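# Assemble the two printed drill parts to match the prop

## Task

Join the two 3D-printed parts so the assembly matches the completed cordless drill shown on the stand, which is a prop for reference only. The joined parts must stay that way once the robot lets go, and nothing may end up off the table.

## Robot and tools

Robot: two six-joint UR-type arms, left_arm and right_arm, each with a Robotiq 140 mm two-finger gripper and a wrist camera. The fingers can fold at a hinge. A part held in the outer quarter of the pads (toward the fingertips) is squeezed normally. Held deeper toward the palm, the fingers may wrap and pull it in: narrow parts may slip out, wide ones may be squeezed harder than asked. Pressing a fingertip straight onto a surface folds it easily, so the arm can pass the surface with little sign of contact and the next grip may fail.

Frames: the scene frame has its origin at table-top height, midway between the arms' nominal bases. +z is up, +x points out over the table, and left_arm is on the +y side. Camera image sides do not match arm names. Calibrated bases: left_arm at (-0.039, +0.466, +0.013) m, quat_wxyz (+1.000, 0, 0, -0.008); right_arm at (+0.062, -0.446, +0.013) m, quat_wxyz (+1.000, 0, 0, +0.003). Each arm reports its hand pose and velocity in its own base frame. Fixed cameras and the table use the scene frame. Printed hand poses can be off by a few cm, more at long reach. The gripper's fingers point along its +z axis and close along its y axis. end_effector_position is the point between closed pads; fingertips extend about 33 mm past it at gaps up to 40 mm, and about 9 mm when fully open.

Row layout (used by execute_actions and move): one flat list of 18 numbers covering both arms, even if only one moves. Order: left_arm shoulder pan, shoulder lift, elbow, wrist 1, wrist 2, wrist 3 (absolute joint target angles, radians), then left gripper position, force_limit, speed; then the same nine for right_arm. Joint ranges: elbow -3.142 to 3.142; all others -6.283 to 6.283. A target more than 0.010 rad beyond a range end is refused, and joints stop at their real end. Gripper numbers are each in [-1, 1]: position +1 is fully open (140 mm), about -0.8 is where the pads meet, -1 closes until blocked. force_limit sets grip force (roughly 14 N at -1, 40 N at 0, 58 N at +1 for a slow close); speed sets finger speed (about 30 mm/s at -1, 140 at 0, 250 at +1). A fast close grips harder. Both start at +1. To leave a gripper unchanged, repeat its last three numbers.

Tools:
- execute_actions(actions, cameras): actions is a list of actions; each action is up to 15 rows, one per 1/30 s step, and a short action repeats its last row to fill 15 steps. Each action lasts 0.5 s. Images come back only if actions is empty or cameras names them (["all"], a list of names, or []).
- move(target, speed, blend, stop_force, zero, blocking, cameras): target is one 18-number row or up to 15 rows of absolute joint goals, all sharing a 10 s budget. speed is the top speed in rad/s of the joint with farthest to go, 0.01 to 3.14, default 0.5 (one value or one per target). blend in rad rounds corners in a list; 0 stops at each. stop_force, 3 to 120 N, one value for both arms, ends an arm's path when its wrist sensor feels that much push against the motion; use it with a slow speed for touching, and leave it out when moving away from contact. zero (default true) re-zeros the sensor before the move. blocking=false returns after about 0.5 s while the move continues (not allowed with stop_force). Joints move together, so grippers trace curves, and paths do not avoid obstacles. The result adds a move: line such as done, off_target, moving, held or fault, possibly with limits=held.
- wait(seconds 0 to 10, cameras): lets time pass holding commands.
- stop(cameras): brakes a running move; fingers continue.
- zoom_image(camera, region): region [x0, y0, x1, y1] in pixels of the latest full image, at most 504 by 504. Cameras: cam_high, cam_low, cam_bench, cam_left_wrist, cam_right_wrist, all 672x504.
- zero_wrist_force(arm): zeros left_arm or right_arm wrist sensor; nothing moves.
- read_manual(section): licence texts only.
- finished_scene(scene=1): ends the scene for good.

Results: Joint positions, Joint velocities ("within noise" when still), Joint targets (what is currently commanded; resend these to hold still), Tool commands, joint torques (include arm weight), motor temperatures, end-effector pose and velocities. object_status: 0 moving, 1 blocked while opening, 2 blocked while closing (a grip, check for it after closing), 3 reached target or pads met. position_measured is in counts: 3 fully open, about 75 = 100 mm, 139 = 60 mm, 200 = 20 mm, 230 pads touching. To grip harder while status is 2, raise force_limit and switch position between -1 and -0.98. Wrist force and Wrist torque are in the end-effector axes, plus a peak line. Wrist depth gives a 7x7 grid of distances in mm per wrist camera, '-' for no data. "joint command not followed" means the arm-clearance check altered targets.

Avoid: dropping parts or letting go of moving ones, knocking anything off the table, fast impacts, and stiff targets past a contact. Any outside force near 150 N or wrist contact torque over about 15-16.5 N m stops that arm for 10 s. Wrist joints can push only about 13.2 N m extra. Never let the two arms press on each other or a gripper close on the other arm's fingers; that can end the scene. Holding loads far from their centre, heavy twisting and long stretched holds heat motors; at 85 °C the arm is braked for 30-60 s.

Each tool is called after "Emit:" as name([rows], argument=value, ...), one row to a line, values as JSON.

## Session

Emit:
execute_actions(actions=[])

Scene clock: 0.00 s.
left_arm: end_effector_position=(+0.1558, +0.0165, +0.2086) position_measured=3 object_status=3 end_effector_quat_wxyz=(+0.655, -0.227, -0.719, -0.048) | right_arm: end_effector_position=(+0.7994, +0.4585, +0.3708) position_measured=3 object_status=3 end_effector_quat_wxyz=(-0.220, +0.556, +0.389, +0.701)
Joint positions: left_arm=[-0.516 -1.337 1.952 -0.753 -1.706 0.214] | right_arm=[0.128 -0.753 1.307 -3.81 -0.787 2.916]
Joint velocities: within noise
Joint torques (N m): no reading
Motor temperatures (°C): left_arm=[31 43 38 47 38 45] | right_arm=[35 42 29 38 38 55]
Wrist force (N): no reading
Wrist torque (N m): no reading
Wrist force, peak (N): no reading
Wrist depth (mm): cam_left_wrist=[- - 1873 175 161 168 1843 / 1505 1611 1694 207 176 173 201 / 1578 251 220 223 188 195 539 / - 140 231 226 216 212 117 / - 490 256 270 414 395 112 / 448 443 293 288 346 331 305 / 390 360 318 295 300 283 274] | cam_right_wrist=[- 2121 2263 2048 1760 - - / 2700 - - 1948 1563 1206 1176 / - 2640 3300 - - - - / 907 138 - 1948 1553 1373 123 / 110 718 2400 1932 1476 1350 111 / 522 594 658 1760 1616 1350 107 / 470 491 535 608 - - -]
Joint targets: left_arm=[-0.516 -1.337 1.952 -0.753 -1.706 0.214] | right_arm=[0.128 -0.753 1.307 -3.810 -0.787 2.916]
Tool commands: left_gripper/position=+1.0 left_gripper/force_limit=+1.0 left_gripper/speed=+1.0 right_gripper/position=+1.0 right_gripper/force_limit=+1.0 right_gripper/speed=+1.0

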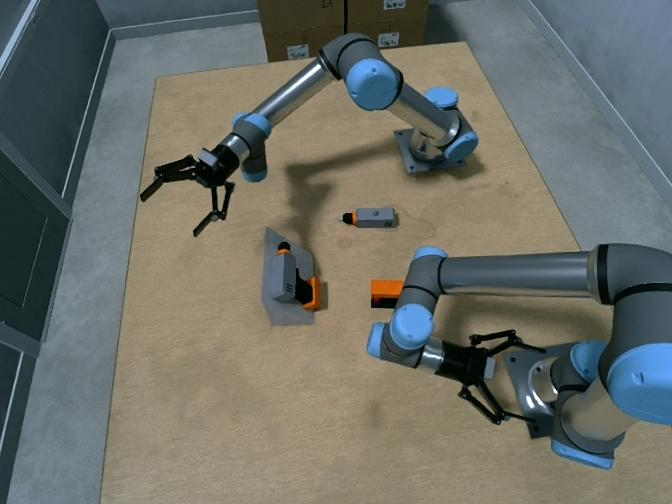

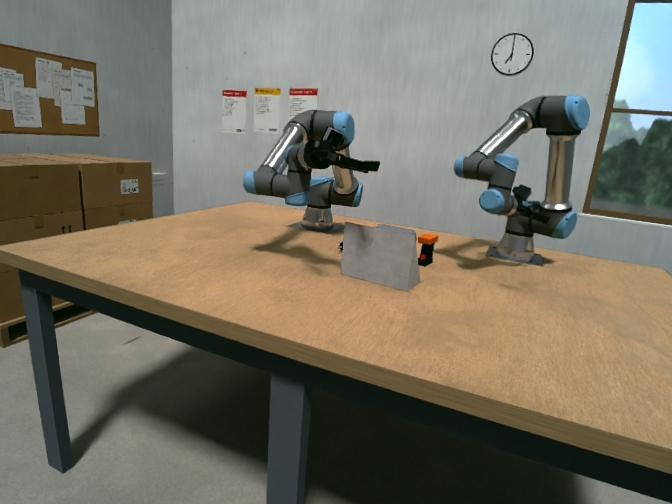

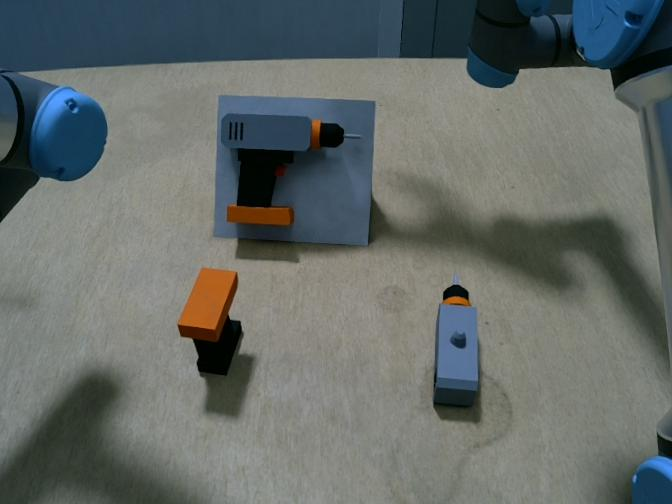

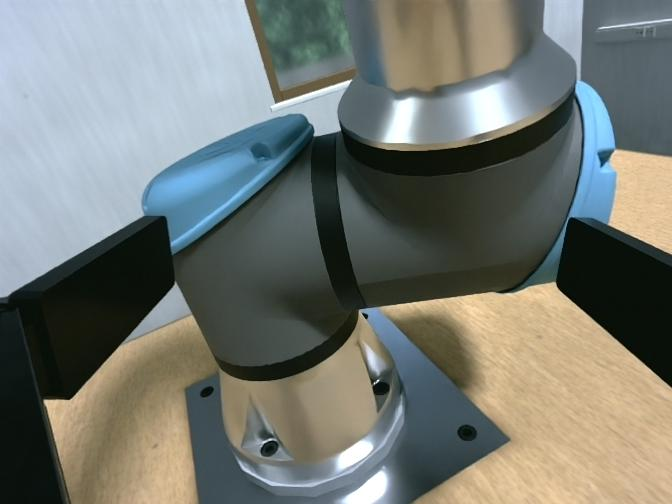

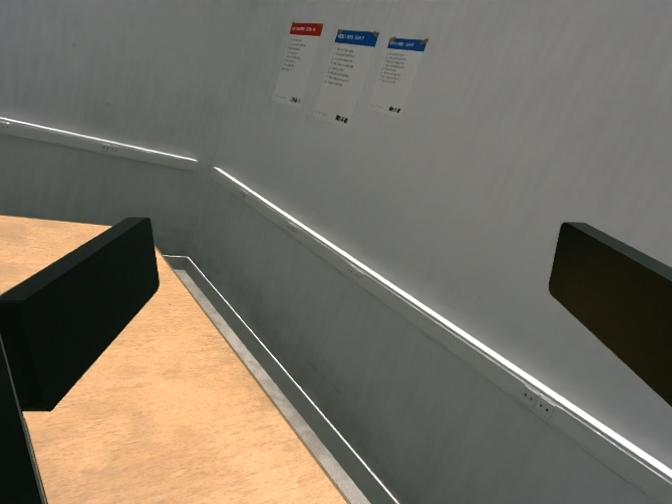

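Emit:
zoom_image(camera="cam_bench", region=[160, 80, 400, 400])

Emit:
zoom_image(camera="cam_bench", region=[400, 250, 520, 430])

Emit:
zoom_image(camera="cam_high", region=[240, 180, 460, 340])

Emit:
zoom_image(camera="cam_low", region=[320, 200, 460, 300])

Scaled by 1.575 from the camera's 672x504 image, which has a finer 960x720 frame.

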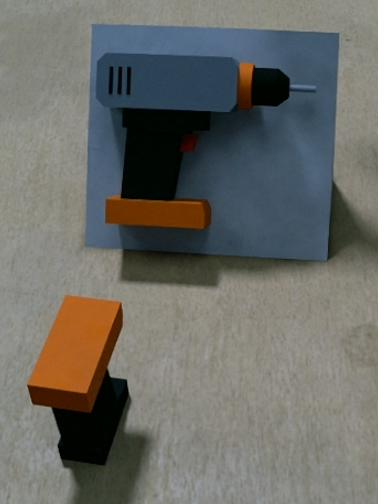

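Scaled by 2.800 from the camera's 672x504 image, which has a finer 960x720 frame.

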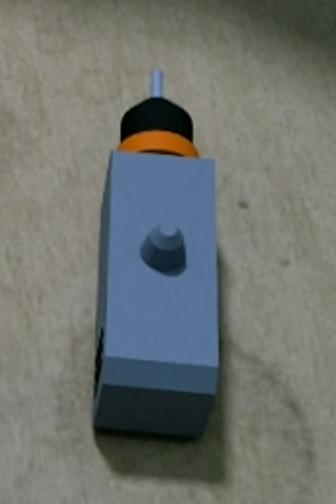

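Scaled by 2.291 from the camera's 672x504 image, which has a finer 960x720 frame.

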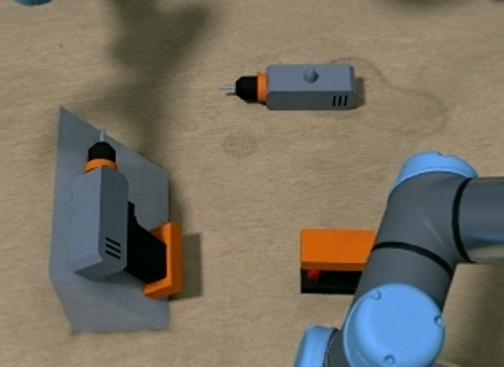

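Scaled by 3.600 from the camera's 672x504 image, which has a finer 960x720 frame.

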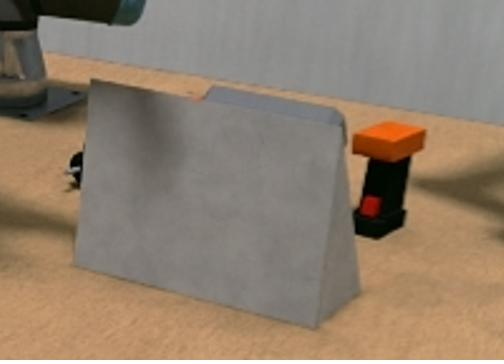

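Emit:
move(target=[-0.9437,-1.4545,1.387,-1.5033,-1.5708,-0.9437,1,1,1,0.128,-0.753,1.307,-3.81,-0.787,2.916,1,1,1], speed=0.8, cameras=["cam_left_wrist","cam_bench","cam_high"])

Scene clock: 5.10 s.
left_arm: end_effector_position=(+0.4250, -0.3592, +0.3000) position_measured=3 object_status=3 end_effector_quat_wxyz=(+0.000, +0.000, +1.000, +0.000) | right_arm: end_effector_position=(+0.7991, +0.4587, +0.3710) position_measured=3 object_status=3 end_effector_quat_wxyz=(-0.220, +0.555, +0.389, +0.701)
Joint positions: left_arm=[-0.944 -1.455 1.387 -1.503 -1.571 -0.944] | right_arm=[0.128 -0.753 1.307 -3.81 -0.787 2.916]
Joint torques (N m): left_arm=[0.69 -20.69 -17.99 -3.46 -1.9 -0.84] | right_arm=[7.4 -62.66 -26.9 -3.22 1.01 -0.94]
Motor temperatures (°C): left_arm=[31 43 38 47 38 45] | right_arm=[35 42 29 38 38 55]
Wrist force (N): left_arm=[-0.3 -1.6 0.6] | right_arm=[0.3 0.2 0.0]
Wrist torque (N m): left_arm=[-0.41 -0.15 0.06] | right_arm=[0.04 -0.07 0.00]
Wrist force, peak (N): left_arm=[0.1 -3.5 -2.0] | right_arm=[0.7 0.3 0.1]
Wrist depth (mm): cam_left_wrist=[398 396 397 396 396 392 392 / 418 420 418 415 326 416 415 / 450 440 437 439 429 436 436 / 455 141 466 465 465 461 117 / - 491 483 493 486 496 107 / 543 528 434 399 515 525 527 / 569 565 395 367 550 560 556] | cam_right_wrist=[2180 - - 1964 1523 1350 - / 2795 2640 3008 2014 1553 1126 - / 2263 - 2640 1932 1563 - - / 900 142 3300 1856 1616 152 123 / 110 718 2242 2084 1574 - 111 / 521 595 664 1814 1485 1257 1100 / 467 491 534 1662 1504 1313 1121]
Joint targets: left_arm=[-0.944 -1.454 1.387 -1.503 -1.571 -0.944] | right_arm=[0.128 -0.753 1.307 -3.810 -0.787 2.916]
move: done
Images, in order (width x height): cam_high 672x504, cam_bench 672x504, cam_left_wrist 672x504.

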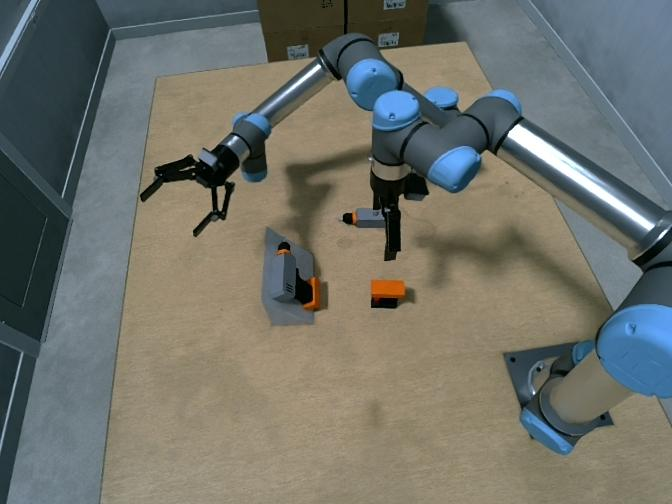

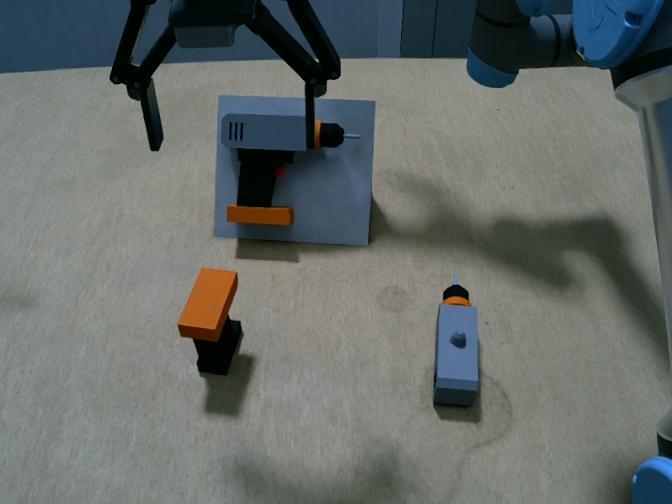

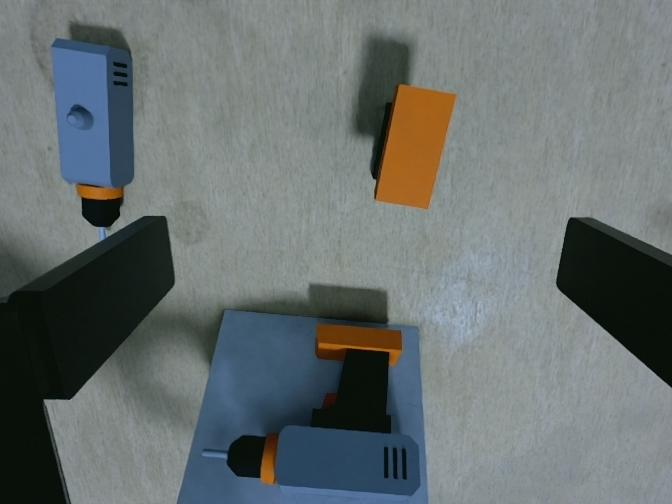

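Emit:
move(target=[-1.1566,-1.0415,0.9090,-1.4383,-1.5708,-1.1566,1,1,1,0.128,-0.753,1.307,-3.81,-0.787,2.916,1,1,1], speed=0.8, cameras=["cam_left_wrist"])

Emit:
zoom_image(camera="cam_left_wrist", region=[220, 30, 440, 250])

Scene clock: 38.43 s.
left_arm: end_effector_position=(+0.4123, -0.5625, +0.2776) position_measured=3 object_status=3 end_effector_quat_wxyz=(+0.000, +0.000, +1.000, +0.000) | right_arm: end_effector_position=(+0.7991, +0.4587, +0.3710) position_measured=3 object_status=3 end_effector_quat_wxyz=(-0.220, +0.555, +0.389, +0.701)
Joint positions: left_arm=[-1.131 -1.093 0.968 -1.446 -1.571 -1.131] | right_arm=[0.128 -0.753 1.307 -3.81 -0.787 2.916]
Joint torques (N m): left_arm=[7.12 -46.66 -13.46 -3.49 0.89 1.07] | right_arm=[6.02 -66.86 -26.56 -2.35 0.42 -0.9]
Motor temperatures (°C): left_arm=[31 43 38 47 38 45] | right_arm=[35 42 29 38 38 55]
Wrist force (N): left_arm=[-0.6 -1.2 0.9] | right_arm=[0.2 0.2 0.1]
Wrist torque (N m): left_arm=[-0.36 -0.10 0.06] | right_arm=[0.04 -0.05 0.01]
Wrist force, peak (N): left_arm=[6.8 -30.0 7.8] | right_arm=[0.7 0.0 0.0]
Wrist depth (mm): cam_left_wrist=[377 377 374 374 373 373 375 / 398 394 396 394 396 395 390 / 416 418 414 414 417 414 330 / 434 140 446 439 440 434 117 / - 469 474 465 462 462 107 / 511 501 502 502 431 417 413 / 541 534 539 541 396 352 356] | cam_right_wrist=[- 2933 2450 2014 1563 1504 - / - - - 2014 1595 1423 1085 / 2353 - - - 1595 - 1110 / 907 138 - 1842 - 150 122 / 110 716 2307 1997 1533 - 112 / 520 595 660 1760 - 1251 111 / 469 488 538 1662 - 1212 1100]
Joint targets: left_arm=[-1.131 -1.092 0.968 -1.446 -1.571 -1.131] | right_arm=[0.128 -0.753 1.307 -3.810 -0.787 2.916]
move: held (left_arm; a check stopped the path); limits=held; left_arm: the elbow is farthest, 0.059 rad from its target
joint command not followed: on one or more control steps a check withheld the commanded joint targets of the left arm, and it was not sent them on those steps.
cause: the commanded joint targets, or the way to them, would bring a part of the robot too close to another arm (this arm's gripper and a part of the right arm just beyond the shoulder lift, 20 mm apart when this arm was first held).
Images, in order (width x height): cam_left_wrist 672x504.

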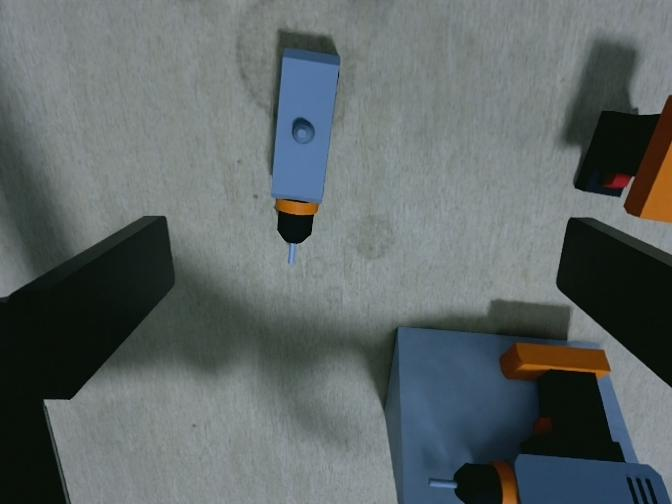

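Scaled by 2.291 from the camera's 672x504 image, which has a finer 960x720 frame.

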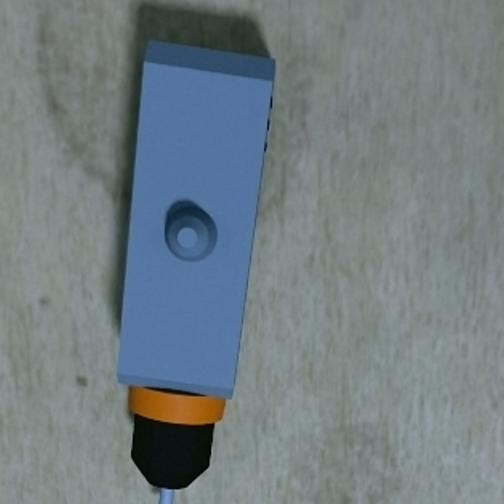

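Emit:
zoom_image(camera="cam_left_wrist", region=[532, 60, 672, 240])

Emit:
move(target=[-1.131,-1.092,0.968,-1.446,-1.571,-1.131,1,1,1,-0.6,-1.4,1.307,-3.81,-0.787,2.916,1,1,1], speed=0.8, cameras=["cam_bench"])

Emit:
zoom_image(camera="cam_bench", region=[160, 250, 280, 400])

Emit:
zoom_image(camera="cam_bench", region=[200, 90, 380, 250])

Scaled by 2.800 from the camera's 672x504 image, which has a finer 960x720 frame.

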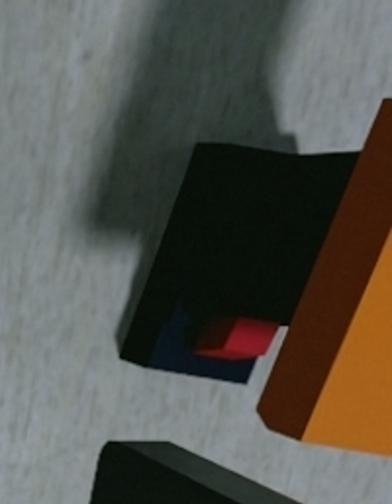

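Scene clock: 41.03 s.
left_arm: end_effector_position=(+0.4120, -0.5626, +0.2770) position_measured=3 object_status=3 end_effector_quat_wxyz=(+0.000, +0.000, +1.000, +0.000) | right_arm: end_effector_position=(+0.6562, -0.0212, +0.8418) position_measured=3 object_status=3 end_effector_quat_wxyz=(+0.203, +0.423, +0.277, +0.839)
Joint positions: left_arm=[-1.131 -1.092 0.968 -1.446 -1.571 -1.131] | right_arm=[-0.6 -1.4 1.307 -3.81 -0.787 2.916]
Joint torques (N m): left_arm=[-8.66 -37.51 -13.5 -0.26 -1.92 -0.68] | right_arm=[-8.87 -44.08 -15.7 2.59 -0.76 -0.59]
Motor temperatures (°C): left_arm=[31 43 38 47 38 45] | right_arm=[35 42 29 38 38 55]
Wrist force (N): left_arm=[-0.6 -1.1 0.2] | right_arm=[-0.7 1.9 2.8]
Wrist torque (N m): left_arm=[-0.31 -0.10 0.06] | right_arm=[0.25 -0.03 -0.10]
Wrist force, peak (N): left_arm=[-0.4 -1.6 0.7] | right_arm=[-4.1 -5.1 3.6]
Wrist depth (mm): cam_left_wrist=[376 374 376 373 371 375 375 / 399 396 396 391 394 394 388 / 415 419 416 420 416 415 331 / 432 141 438 441 441 435 117 / - 462 467 467 461 462 107 / 511 503 503 503 428 419 413 / 538 538 534 537 399 354 352] | cam_right_wrist=[1574 - 1662 - 2160 - - / 1523 - 1901 1662 - 1627 - / - - - 1563 1627 2048 1504 / 113 133 - 1449 1595 - 129 / 110 125 1406 1467 1485 - 111 / 1306 1306 1389 1423 1449 1533 - / 1264 1284 1320 1358 1381 1218 1440]
Joint targets: left_arm=[-1.131 -1.092 0.968 -1.446 -1.571 -1.131] | right_arm=[-0.600 -1.400 1.307 -3.810 -0.787 2.916]
move: done
Images, in order (width x height): cam_bench 672x504.

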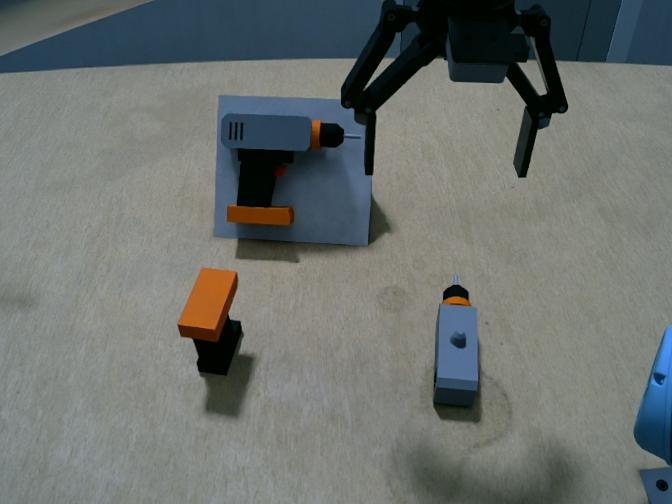

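Scaled by 3.360 from the camera's 672x504 image, which has a finer 960x720 frame.

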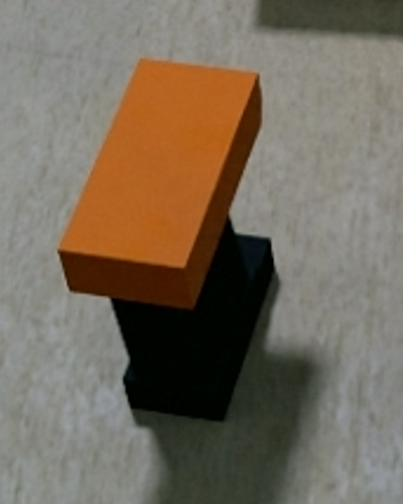

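Scaled by 2.800 from the camera's 672x504 image, which has a finer 960x720 frame.

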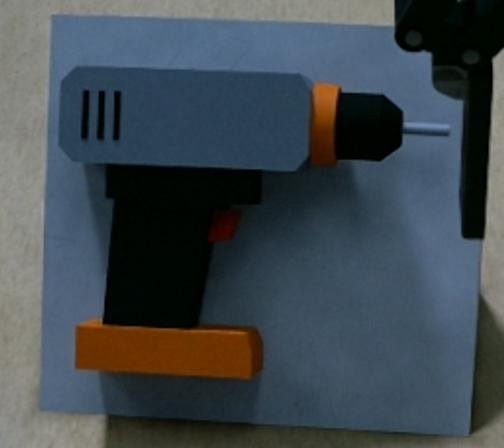

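Emit:
move(target=[-0.9794,-1.3130,1.4215,-1.6793,-1.5708,-0.8134,1,1,1,-0.6,-1.4,1.307,-3.81,-0.787,2.916,1,1,1], speed=0.8, cameras=["cam_left_wrist"])

Emit:
zoom_image(camera="cam_left_wrist", region=[400, 30, 580, 200])

Scene clock: 44.43 s.
left_arm: end_effector_position=(+0.4441, -0.4221, +0.2200) position_measured=3 object_status=3 end_effector_quat_wxyz=(+0.000, +0.083, +0.997, +0.000) | right_arm: end_effector_position=(+0.6561, -0.0212, +0.8419) position_measured=3 object_status=3 end_effector_quat_wxyz=(+0.203, +0.423, +0.277, +0.839)
Joint positions: left_arm=[-0.979 -1.313 1.421 -1.679 -1.571 -0.814] | right_arm=[-0.6 -1.4 1.307 -3.81 -0.787 2.916]
Joint torques (N m): left_arm=[-1.7 -37.93 -16.09 -1.72 1.8 1.06] | right_arm=[-8.56 -42.79 -15.55 2.43 -1.4 -0.25]
Motor temperatures (°C): left_arm=[31 43 38 47 38 45] | right_arm=[35 42 29 38 38 55]
Wrist force (N): left_arm=[-0.5 -1.1 0.1] | right_arm=[-0.7 1.9 2.8]
Wrist torque (N m): left_arm=[-0.29 -0.09 -0.03] | right_arm=[0.25 -0.02 -0.09]
Wrist force, peak (N): left_arm=[0.2 -3.4 -0.5] | right_arm=[-0.5 1.8 3.0]
Wrist depth (mm): cam_left_wrist=[325 325 324 325 323 231 322 / 337 346 342 341 344 241 339 / 363 367 361 358 360 359 359 / 373 141 385 380 381 376 117 / - 403 409 402 397 398 107 / 444 435 437 378 360 379 438 / 466 465 468 344 299 316 460] | cam_right_wrist=[- - - 1673 1747 - - / 1574 - - - 1709 1786 - / 1494 1467 - 1616 1673 1673 - / 1431 133 1494 1563 1513 1595 129 / 110 125 1398 1476 1476 - 112 / - 1350 1389 1406 1423 1440 - / 1327 1291 1313 1350 1373 - -]
Joint targets: left_arm=[-0.979 -1.313 1.421 -1.679 -1.571 -0.813] | right_arm=[-0.600 -1.400 1.307 -3.810 -0.787 2.916]
move: done
Images, in order (width x height): cam_left_wrist 672x504.

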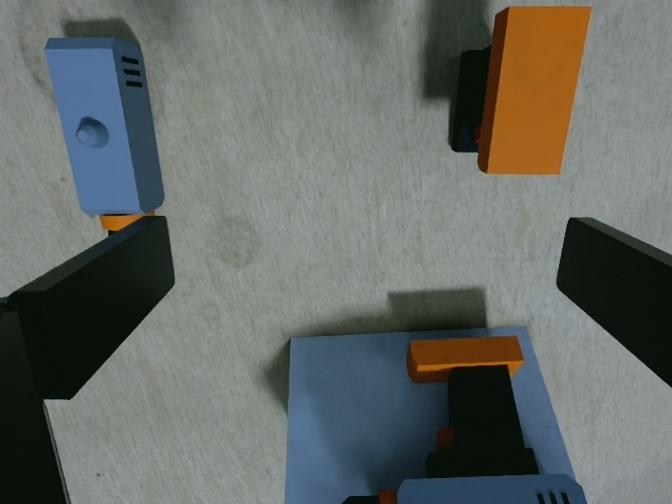

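Scaled by 2.800 from the camera's 672x504 image, which has a finer 960x720 frame.

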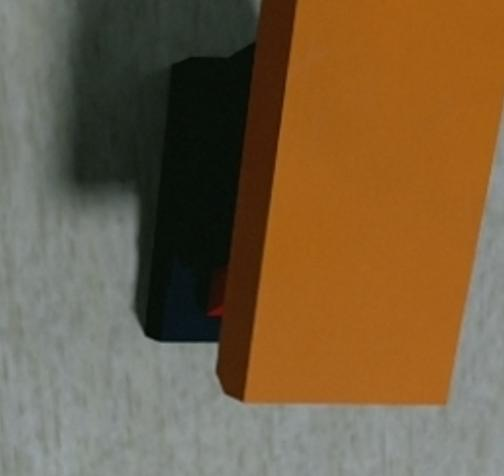

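Emit:
move(target=[-0.8995,-1.5229,1.8229,-1.8708,-1.5708,-0.7335,1,1,1,-0.6,-1.4,1.307,-3.81,-0.787,2.916,1,1,1], speed=0.8, cameras=["cam_left_wrist","cam_bench","cam_high"])

Emit:
zoom_image(camera="cam_left_wrist", region=[220, 30, 500, 330])

Scene clock: 48.03 s.
left_arm: end_effector_position=(+0.4122, -0.3045, +0.1601) position_measured=3 object_status=3 end_effector_quat_wxyz=(+0.000, +0.083, +0.997, +0.000) | right_arm: end_effector_position=(+0.6561, -0.0212, +0.8419) position_measured=3 object_status=3 end_effector_quat_wxyz=(+0.203, +0.423, +0.277, +0.839)
Joint positions: left_arm=[-0.899 -1.523 1.823 -1.871 -1.571 -0.734] | right_arm=[-0.6 -1.4 1.307 -3.81 -0.787 2.916]
Joint torques (N m): left_arm=[-8.59 -28.4 -15.22 -1.47 1.91 -0.12] | right_arm=[-8.18 -42.79 -14.64 2.57 -1.77 -0.25]
Motor temperatures (°C): left_arm=[31 43 38 47 38 45] | right_arm=[35 42 29 38 38 55]
Wrist force (N): left_arm=[-0.7 -0.9 0.2] | right_arm=[-0.7 1.8 2.8]
Wrist torque (N m): left_arm=[-0.25 -0.07 -0.05] | right_arm=[0.23 -0.03 -0.10]
Wrist force, peak (N): left_arm=[-1.3 -3.3 -1.1] | right_arm=[-0.5 2.1 2.9]
Wrist depth (mm): cam_left_wrist=[274 273 272 273 271 272 270 / 288 287 286 193 285 285 284 / 303 303 303 199 301 300 298 / - 140 320 211 318 318 117 / - 338 341 341 337 338 111 / 370 366 364 363 362 361 364 / 394 381 347 310 381 386 383] | cam_right_wrist=[1543 1639 1523 1697 1828 1685 - / 1828 1650 - 1747 - - - / 1513 - 1494 2353 1553 - 1533 / 1449 142 1543 1476 1627 146 122 / 110 1389 1398 1440 1476 - 112 / - 1358 1366 1389 1423 1504 1504 / 1251 1291 1306 1358 1366 1467 1458]
Joint targets: left_arm=[-0.899 -1.523 1.823 -1.871 -1.571 -0.734] | right_arm=[-0.600 -1.400 1.307 -3.810 -0.787 2.916]
move: done
Images, in order (width x height): cam_high 672x504, cam_bench 672x504, cam_left_wrist 672x504.

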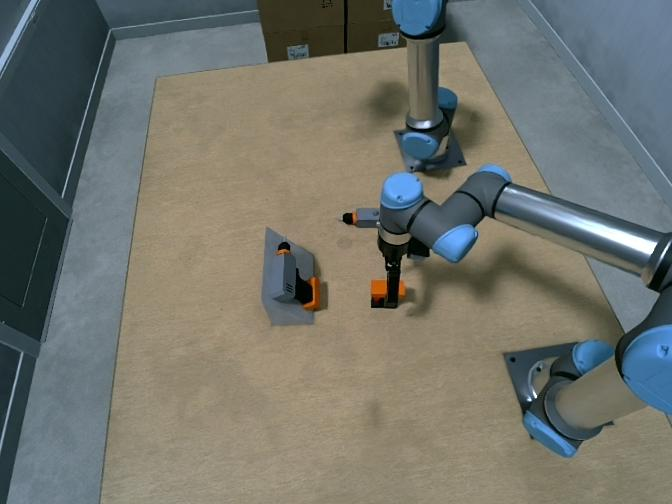

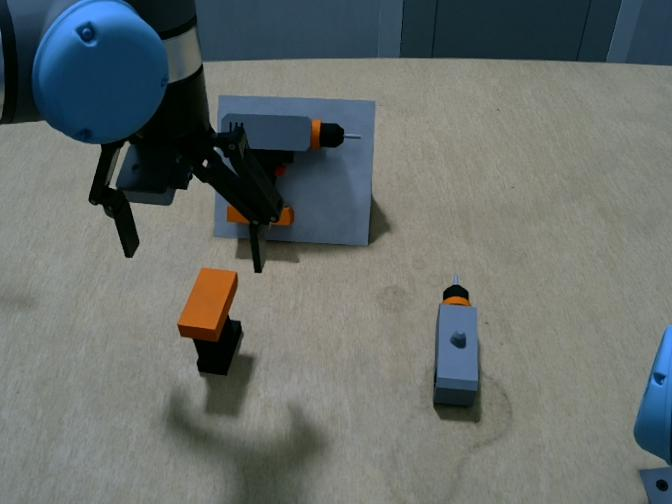

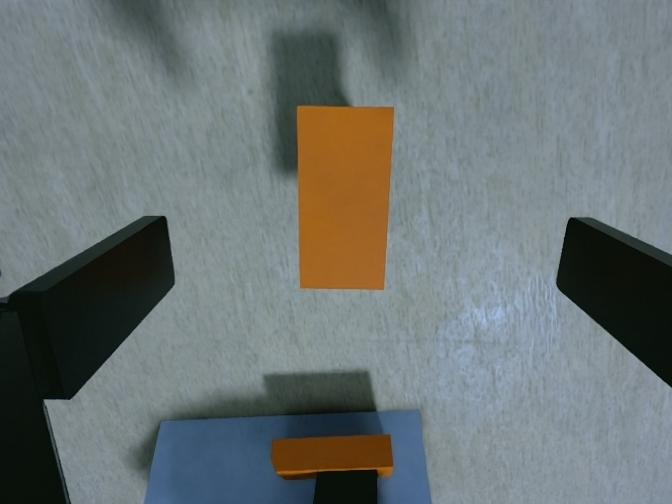

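Scaled by 1.680 from the camera's 672x504 image, which has a finer 960x720 frame.

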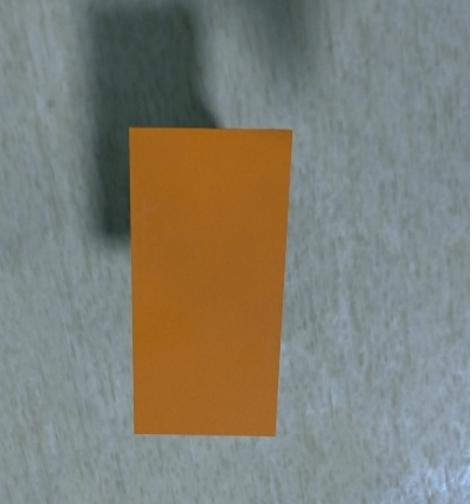

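Emit:
move(target=[-0.9070,-1.4581,1.9284,-2.0411,-1.5708,-0.7410,1,1,1,-0.6,-1.4,1.307,-3.81,-0.787,2.916,1,1,1], speed=0.4, cameras=["cam_left_wrist","cam_bench"])

Emit:
zoom_image(camera="cam_bench", region=[120, 220, 300, 400])

Scene clock: 49.90 s.
left_arm: end_effector_position=(+0.4112, -0.3094, +0.0959) position_measured=3 object_status=3 end_effector_quat_wxyz=(+0.000, +0.083, +0.997, +0.000) | right_arm: end_effector_position=(+0.6561, -0.0212, +0.8419) position_measured=3 object_status=3 end_effector_quat_wxyz=(+0.203, +0.423, +0.277, +0.839)
Joint positions: left_arm=[-0.907 -1.458 1.928 -2.041 -1.571 -0.741] | right_arm=[-0.6 -1.4 1.307 -3.81 -0.787 2.916]
Joint torques (N m): left_arm=[7.15 -37.9 -32.88 -2.78 1.96 1.09] | right_arm=[-8.5 -42.33 -15.55 2.5 -2.05 -0.05]
Motor temperatures (°C): left_arm=[31 43 38 47 38 45] | right_arm=[35 42 29 38 38 55]
Wrist force (N): left_arm=[-0.8 -1.2 -0.2] | right_arm=[-0.5 1.7 2.7]
Wrist torque (N m): left_arm=[-0.35 -0.05 -0.04] | right_arm=[0.21 -0.06 -0.10]
Wrist force, peak (N): left_arm=[-0.4 -1.2 2.2] | right_arm=[-0.5 1.8 3.1]
Wrist depth (mm): cam_left_wrist=[217 215 215 214 214 214 214 / 228 228 227 222 224 224 226 / 241 240 239 137 236 238 237 / 249 141 254 143 246 250 117 / - 266 270 153 264 268 111 / 293 289 289 287 286 285 288 / 311 310 305 302 305 307 306] | cam_right_wrist=[1523 1722 - - - - - / - 1449 1639 - 1584 1948 - / - - 1574 - - 1709 - / - 132 - 1504 - 1605 123 / 110 125 1406 1449 1373 - 111 / - 1306 1350 1389 1458 1513 111 / 1264 1291 1313 1366 1373 - 1431]
Joint targets: left_arm=[-0.907 -1.458 1.928 -2.041 -1.571 -0.741] | right_arm=[-0.600 -1.400 1.307 -3.810 -0.787 2.916]
move: done
Images, in order (width x height): cam_bench 672x504, cam_left_wrist 672x504.

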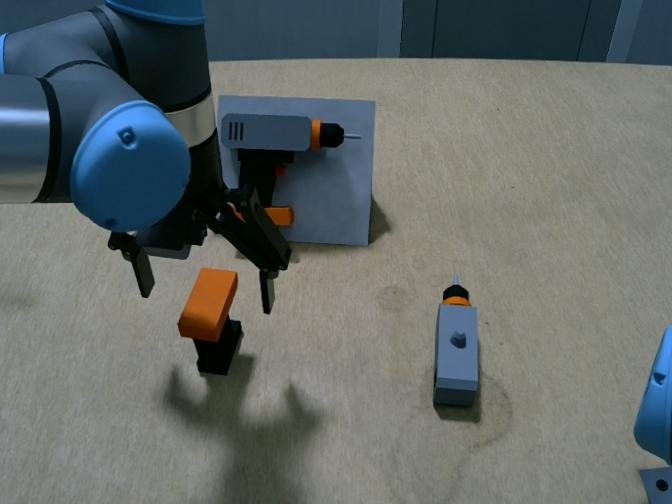

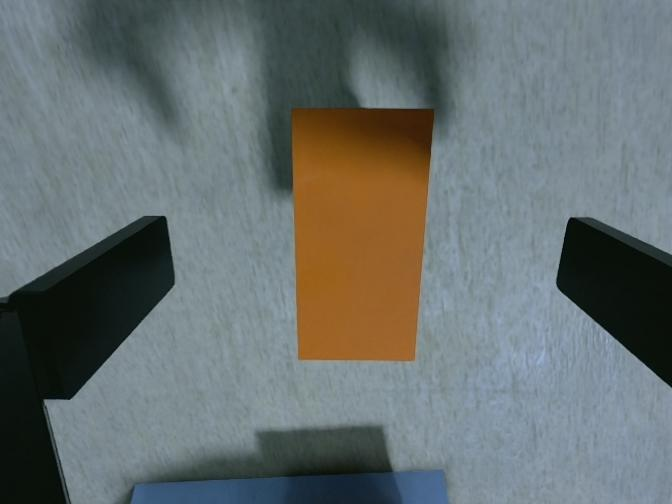

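Scaled by 2.800 from the camera's 672x504 image, which has a finer 960x720 frame.

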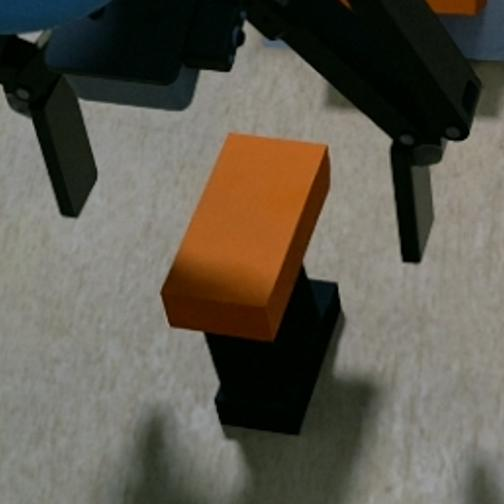

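Emit:
move(target=[-0.9070,-1.4581,1.9284,-2.0411,-1.5708,-0.7410,-1,0.2,-1,-0.6,-1.4,1.307,-3.81,-0.787,2.916,1,1,1], cameras=["cam_left_wrist","cam_bench"])

Scene clock: 54.07 s.
left_arm: end_effector_position=(+0.4113, -0.3094, +0.0960) position_measured=167 object_status=0 end_effector_quat_wxyz=(+0.000, +0.083, +0.997, +0.000) | right_arm: end_effector_position=(+0.6561, -0.0212, +0.8419) position_measured=3 object_status=3 end_effector_quat_wxyz=(+0.203, +0.423, +0.277, +0.839)
Joint positions: left_arm=[-0.907 -1.458 1.928 -2.041 -1.571 -0.741] | right_arm=[-0.6 -1.4 1.307 -3.81 -0.787 2.916]
Joint torques (N m): left_arm=[8.96 -39.17 -37 -4.88 1.71 1.05] | right_arm=[-8.04 -41.92 -15.96 2.32 -2.55 0.24]
Motor temperatures (°C): left_arm=[31 43 38 47 38 45] | right_arm=[35 42 29 38 38 55]
Wrist force (N): left_arm=[-0.7 -1.2 1.0] | right_arm=[-0.9 1.9 2.5]
Wrist torque (N m): left_arm=[-0.35 -0.09 -0.04] | right_arm=[0.24 0.03 -0.10]
Wrist force, peak (N): left_arm=[-0.5 -1.4 1.5] | right_arm=[-0.7 2.0 3.0]
Wrist depth (mm): cam_left_wrist=[216 215 215 215 214 215 214 / 228 226 227 221 221 225 225 / 240 240 239 137 233 238 237 / 254 252 248 142 141 249 251 / - 83 89 153 149 78 89 / - - - 287 285 - - / - - - 301 - - -] | cam_right_wrist=[1494 1605 1786 1431 1980 - - / 1595 - - - 1709 1800 - / - - 1543 1639 - - - / - 142 1467 1553 1494 1574 123 / 110 131 1423 1467 1504 - 112 / - 1306 1366 1431 1440 1494 - / 1320 1291 1313 1358 1373 1389 -]
Joint targets: left_arm=[-0.907 -1.458 1.928 -2.041 -1.571 -0.741] | right_arm=[-0.600 -1.400 1.307 -3.810 -0.787 2.916]
move: done
Images, in order (width x height): cam_bench 672x504, cam_left_wrist 672x504.

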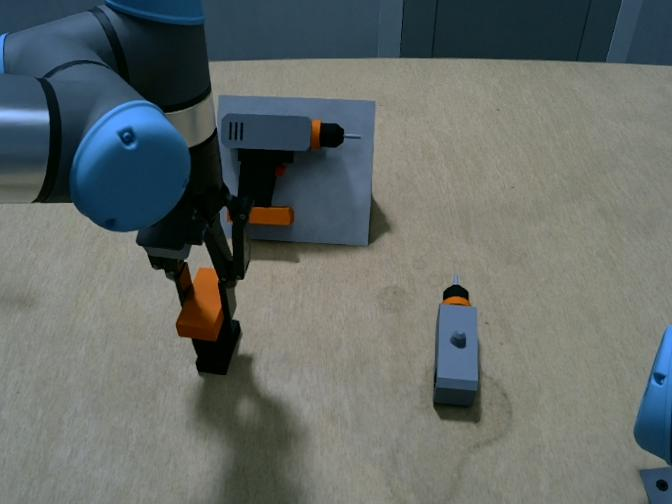

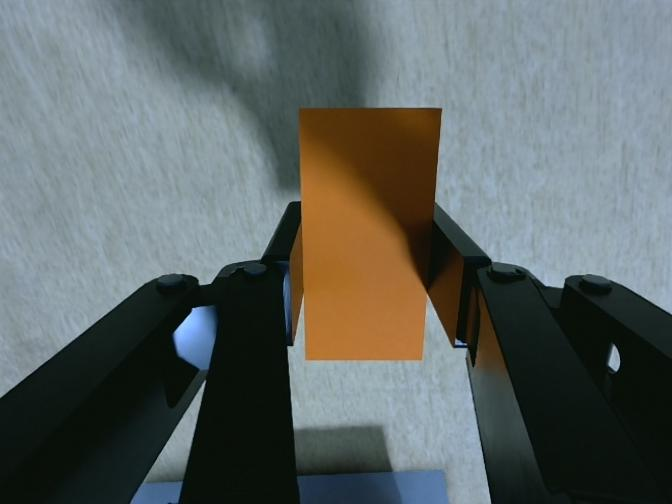

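Emit:
wait(seconds=1)

Scene clock: 55.13 s.
left_arm: end_effector_position=(+0.4113, -0.3094, +0.0960) position_measured=167 object_status=2 end_effector_quat_wxyz=(+0.000, +0.083, +0.997, +0.000) | right_arm: end_effector_position=(+0.6561, -0.0212, +0.8419) position_measured=3 object_status=3 end_effector_quat_wxyz=(+0.203, +0.423, +0.277, +0.839)
Joint positions: left_arm=[-0.907 -1.458 1.928 -2.041 -1.571 -0.741] | right_arm=[-0.6 -1.4 1.307 -3.81 -0.787 2.916]
Joint torques (N m): left_arm=[7.49 -36.95 -33.09 -3.42 1.8 1.14] | right_arm=[-8.32 -42.5 -16.43 2.63 -2.68 0.24]
Motor temperatures (°C): left_arm=[31 43 38 47 38 45] | right_arm=[35 42 29 38 38 55]
Wrist force (N): left_arm=[-0.7 -0.9 1.1] | right_arm=[-0.6 1.8 2.8]
Wrist torque (N m): left_arm=[-0.28 -0.09 -0.04] | right_arm=[0.23 -0.05 -0.10]
Wrist force, peak (N): left_arm=[-0.8 -1.2 1.4] | right_arm=[-0.6 1.9 3.0]
Wrist depth (mm): cam_left_wrist=[217 216 214 214 215 214 214 / 228 228 227 221 221 225 224 / 241 241 240 137 233 237 237 / 255 250 248 142 142 248 250 / - 83 89 153 - 78 88 / - - - 286 287 - - / - - - 303 - - -] | cam_right_wrist=[- - - - - - - / 1697 1449 - - 1814 - - / - - - 1828 - 1980 1485 / - 133 1373 1553 - - 129 / 110 124 1440 1467 1458 - 112 / 1298 1320 1389 1414 1431 1467 - / 1251 1264 1298 1366 1366 1327 1458]
Joint targets: left_arm=[-0.907 -1.458 1.928 -2.041 -1.571 -0.741] | right_arm=[-0.600 -1.400 1.307 -3.810 -0.787 2.916]
Tool commands: left_gripper/position=-1.0 left_gripper/force_limit=+0.2 left_gripper/speed=-1.0 right_gripper/position=+1.0 right_gripper/force_limit=+1.0 right_gripper/speed=+1.0
wait: 1.00 s; at rest by 0.10 s

Emit:
zero_wrist_force(arm="left_arm")

Emit:
move(target=[-0.9070,-1.5490,1.6930,-1.7149,-1.5708,-0.7410,-1,0.2,-1,-1.3412,-1.1632,2.3278,-0.9769,-1.1954,-0.0696,1,1,1], speed=0.8, cameras=["all"])

Wrist force sensor zeroed.

Scene clock: 61.20 s.
left_arm: end_effector_position=(+0.4119, -0.3103, +0.2134) position_measured=167 object_status=2 end_effector_quat_wxyz=(+0.000, +0.083, +0.997, +0.000) end_effector_velocity=(+0.001, -0.001, -0.001) end_effector_angular_velocity=(-0.003, -0.002, +0.000) | right_arm: end_effector_position=(+0.2704, -0.0074, +0.0727) position_measured=3 object_status=3 end_effector_quat_wxyz=(-0.463, +0.592, +0.465, +0.466)
Joint positions: left_arm=[-0.907 -1.544 1.705 -1.732 -1.571 -0.741] | right_arm=[-1.28 -1.182 2.244 -1.21 -1.162 0.175]
Joint velocities: left_arm=[0 0 0.004 -0.008 0 0] | right_arm=[within noise]
Joint torques (N m): left_arm=[1.75 -19.85 -12.59 -5.72 1.96 1.07] | right_arm=[6.43 -38.02 -15.22 3.82 1.12 -1.24]
Motor temperatures (°C): left_arm=[31 43 38 47 38 45] | right_arm=[35 42 29 38 38 55]
Wrist force (N, zeroed by zero_wrist_force on left_arm): left_arm=[0.2 -0.5 0.0] | right_arm=[0.2 -1.4 -1.6]
Wrist torque (N m, zeroed by zero_wrist_force on left_arm): left_arm=[-0.07 -0.05 -0.02] | right_arm=[-0.05 -0.02 0.20]
Wrist force, peak (N, zeroed by zero_wrist_force on left_arm): left_arm=[0.3 -0.6 -0.6] | right_arm=[4.7 -8.1 2.3]
Wrist depth (mm): cam_left_wrist=[321 319 321 319 318 318 316 / 337 336 333 328 329 335 334 / 357 354 354 137 346 353 351 / 378 373 366 142 144 367 370 / - 83 89 153 149 78 88 / - - - 395 - - - / - - - 373 - - -] | cam_right_wrist=[- 887 - 2031 1165 523 1828 / 128 897 925 831 644 534 600 / 533 535 435 422 424 412 386 / 405 142 341 325 311 286 130 / 111 254 259 251 241 226 117 / 206 215 208 203 197 191 180 / 184 180 175 171 166 163 159]
Joint targets: left_arm=[-0.907 -1.544 1.706 -1.733 -1.571 -0.741] | right_arm=[-1.280 -1.183 2.244 -1.209 -1.162 0.175]
move: held (right_arm; a check stopped the path), off_target (left_arm; braked when a check withheld steps of right_arm); limits=held; left_arm: the wrist 1 is farthest, 0.017 rad from its target; right_arm: the wrist 3 is farthest, 0.245 rad from its target
joint command not followed: on one or more control steps a check withheld the commanded joint targets of the right arm, and it was not sent them on those steps.
cause: the commanded joint targets, or the way to them, would bring two parts of the arm too close to each other (its gripper and another part of the arm, with the joints along the arm from the elbow to the wrist 3 between them, 26 mm apart when it was first held).

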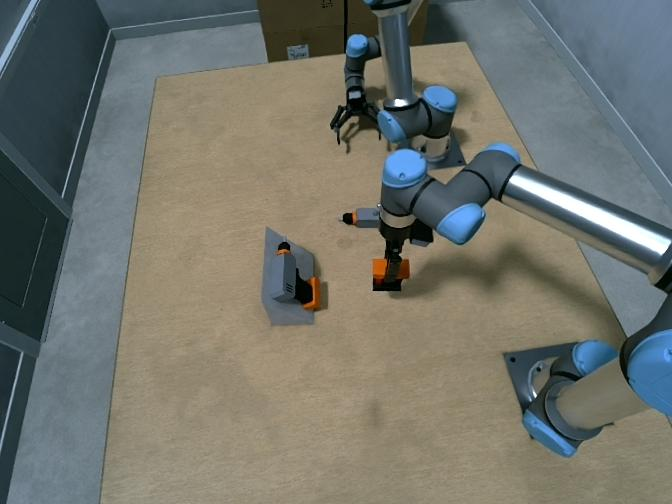

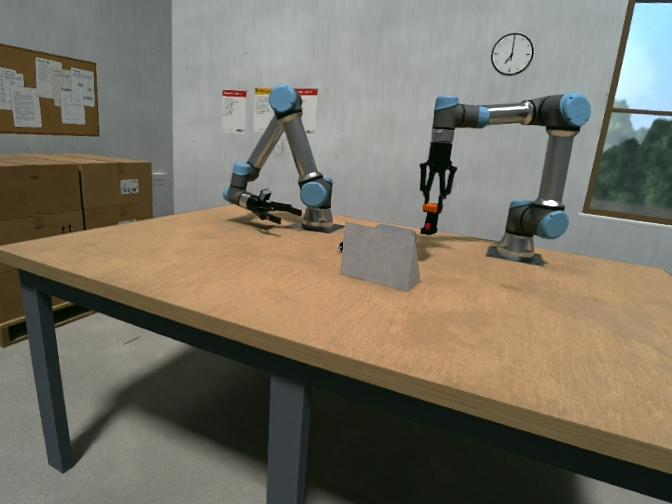

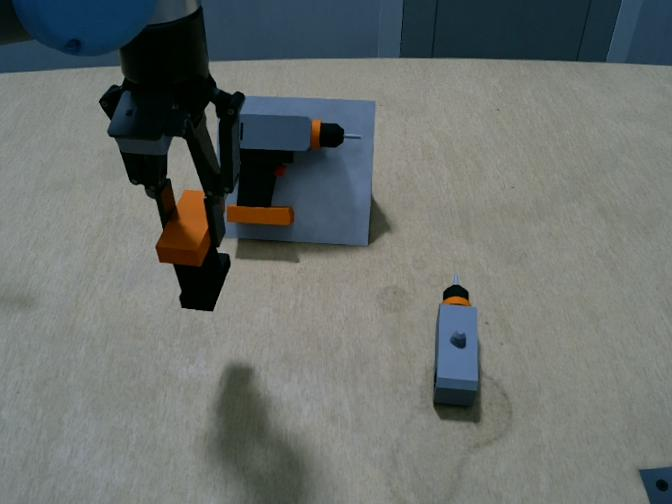

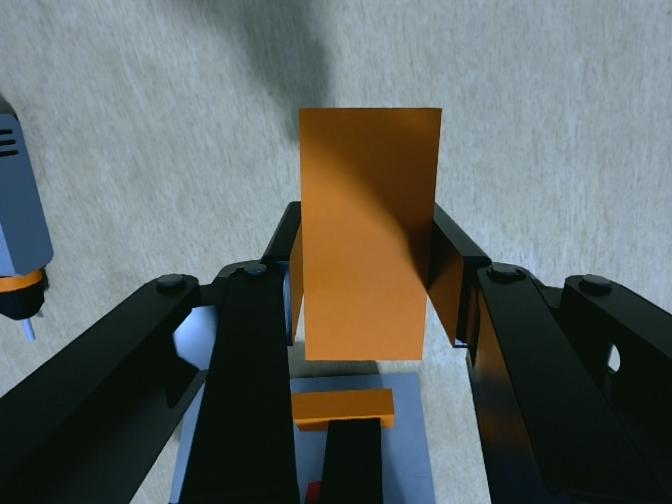

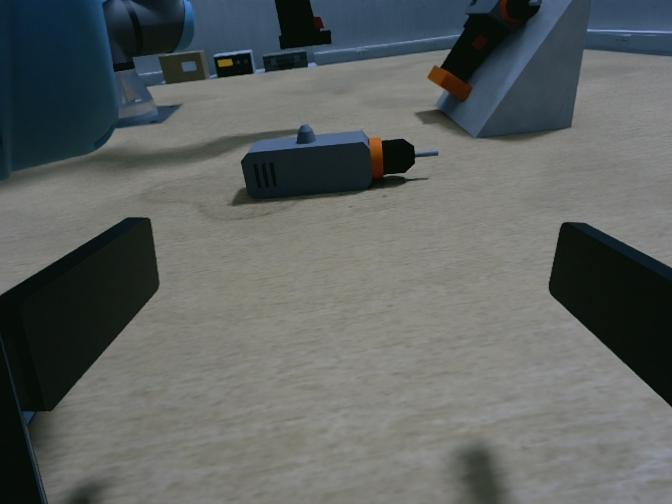

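Emit:
zoom_image(camera="cam_right_wrist", region=[230, 0, 450, 210])

Emit:
zoom_image(camera="cam_bench", region=[140, 160, 260, 320])

Scaled by 2.291 from the camera's 672x504 image, which has a finer 960x720 frame.

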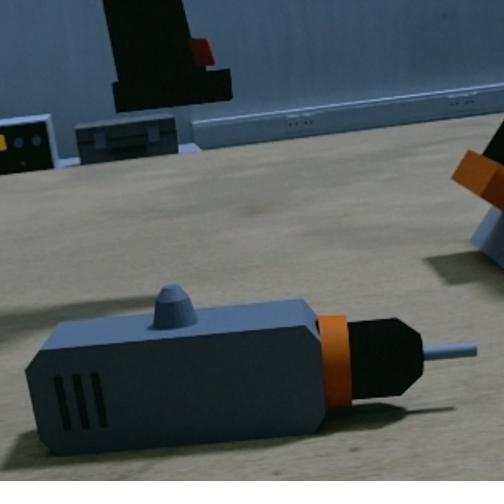

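Scaled by 3.150 from the camera's 672x504 image, which has a finer 960x720 frame.

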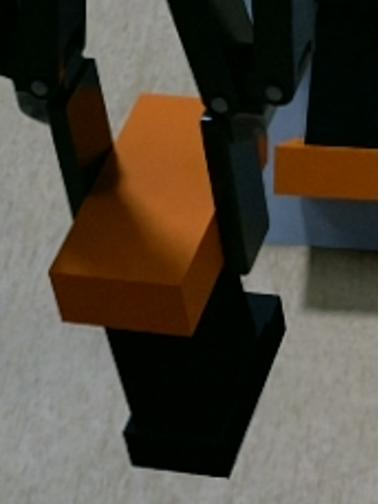

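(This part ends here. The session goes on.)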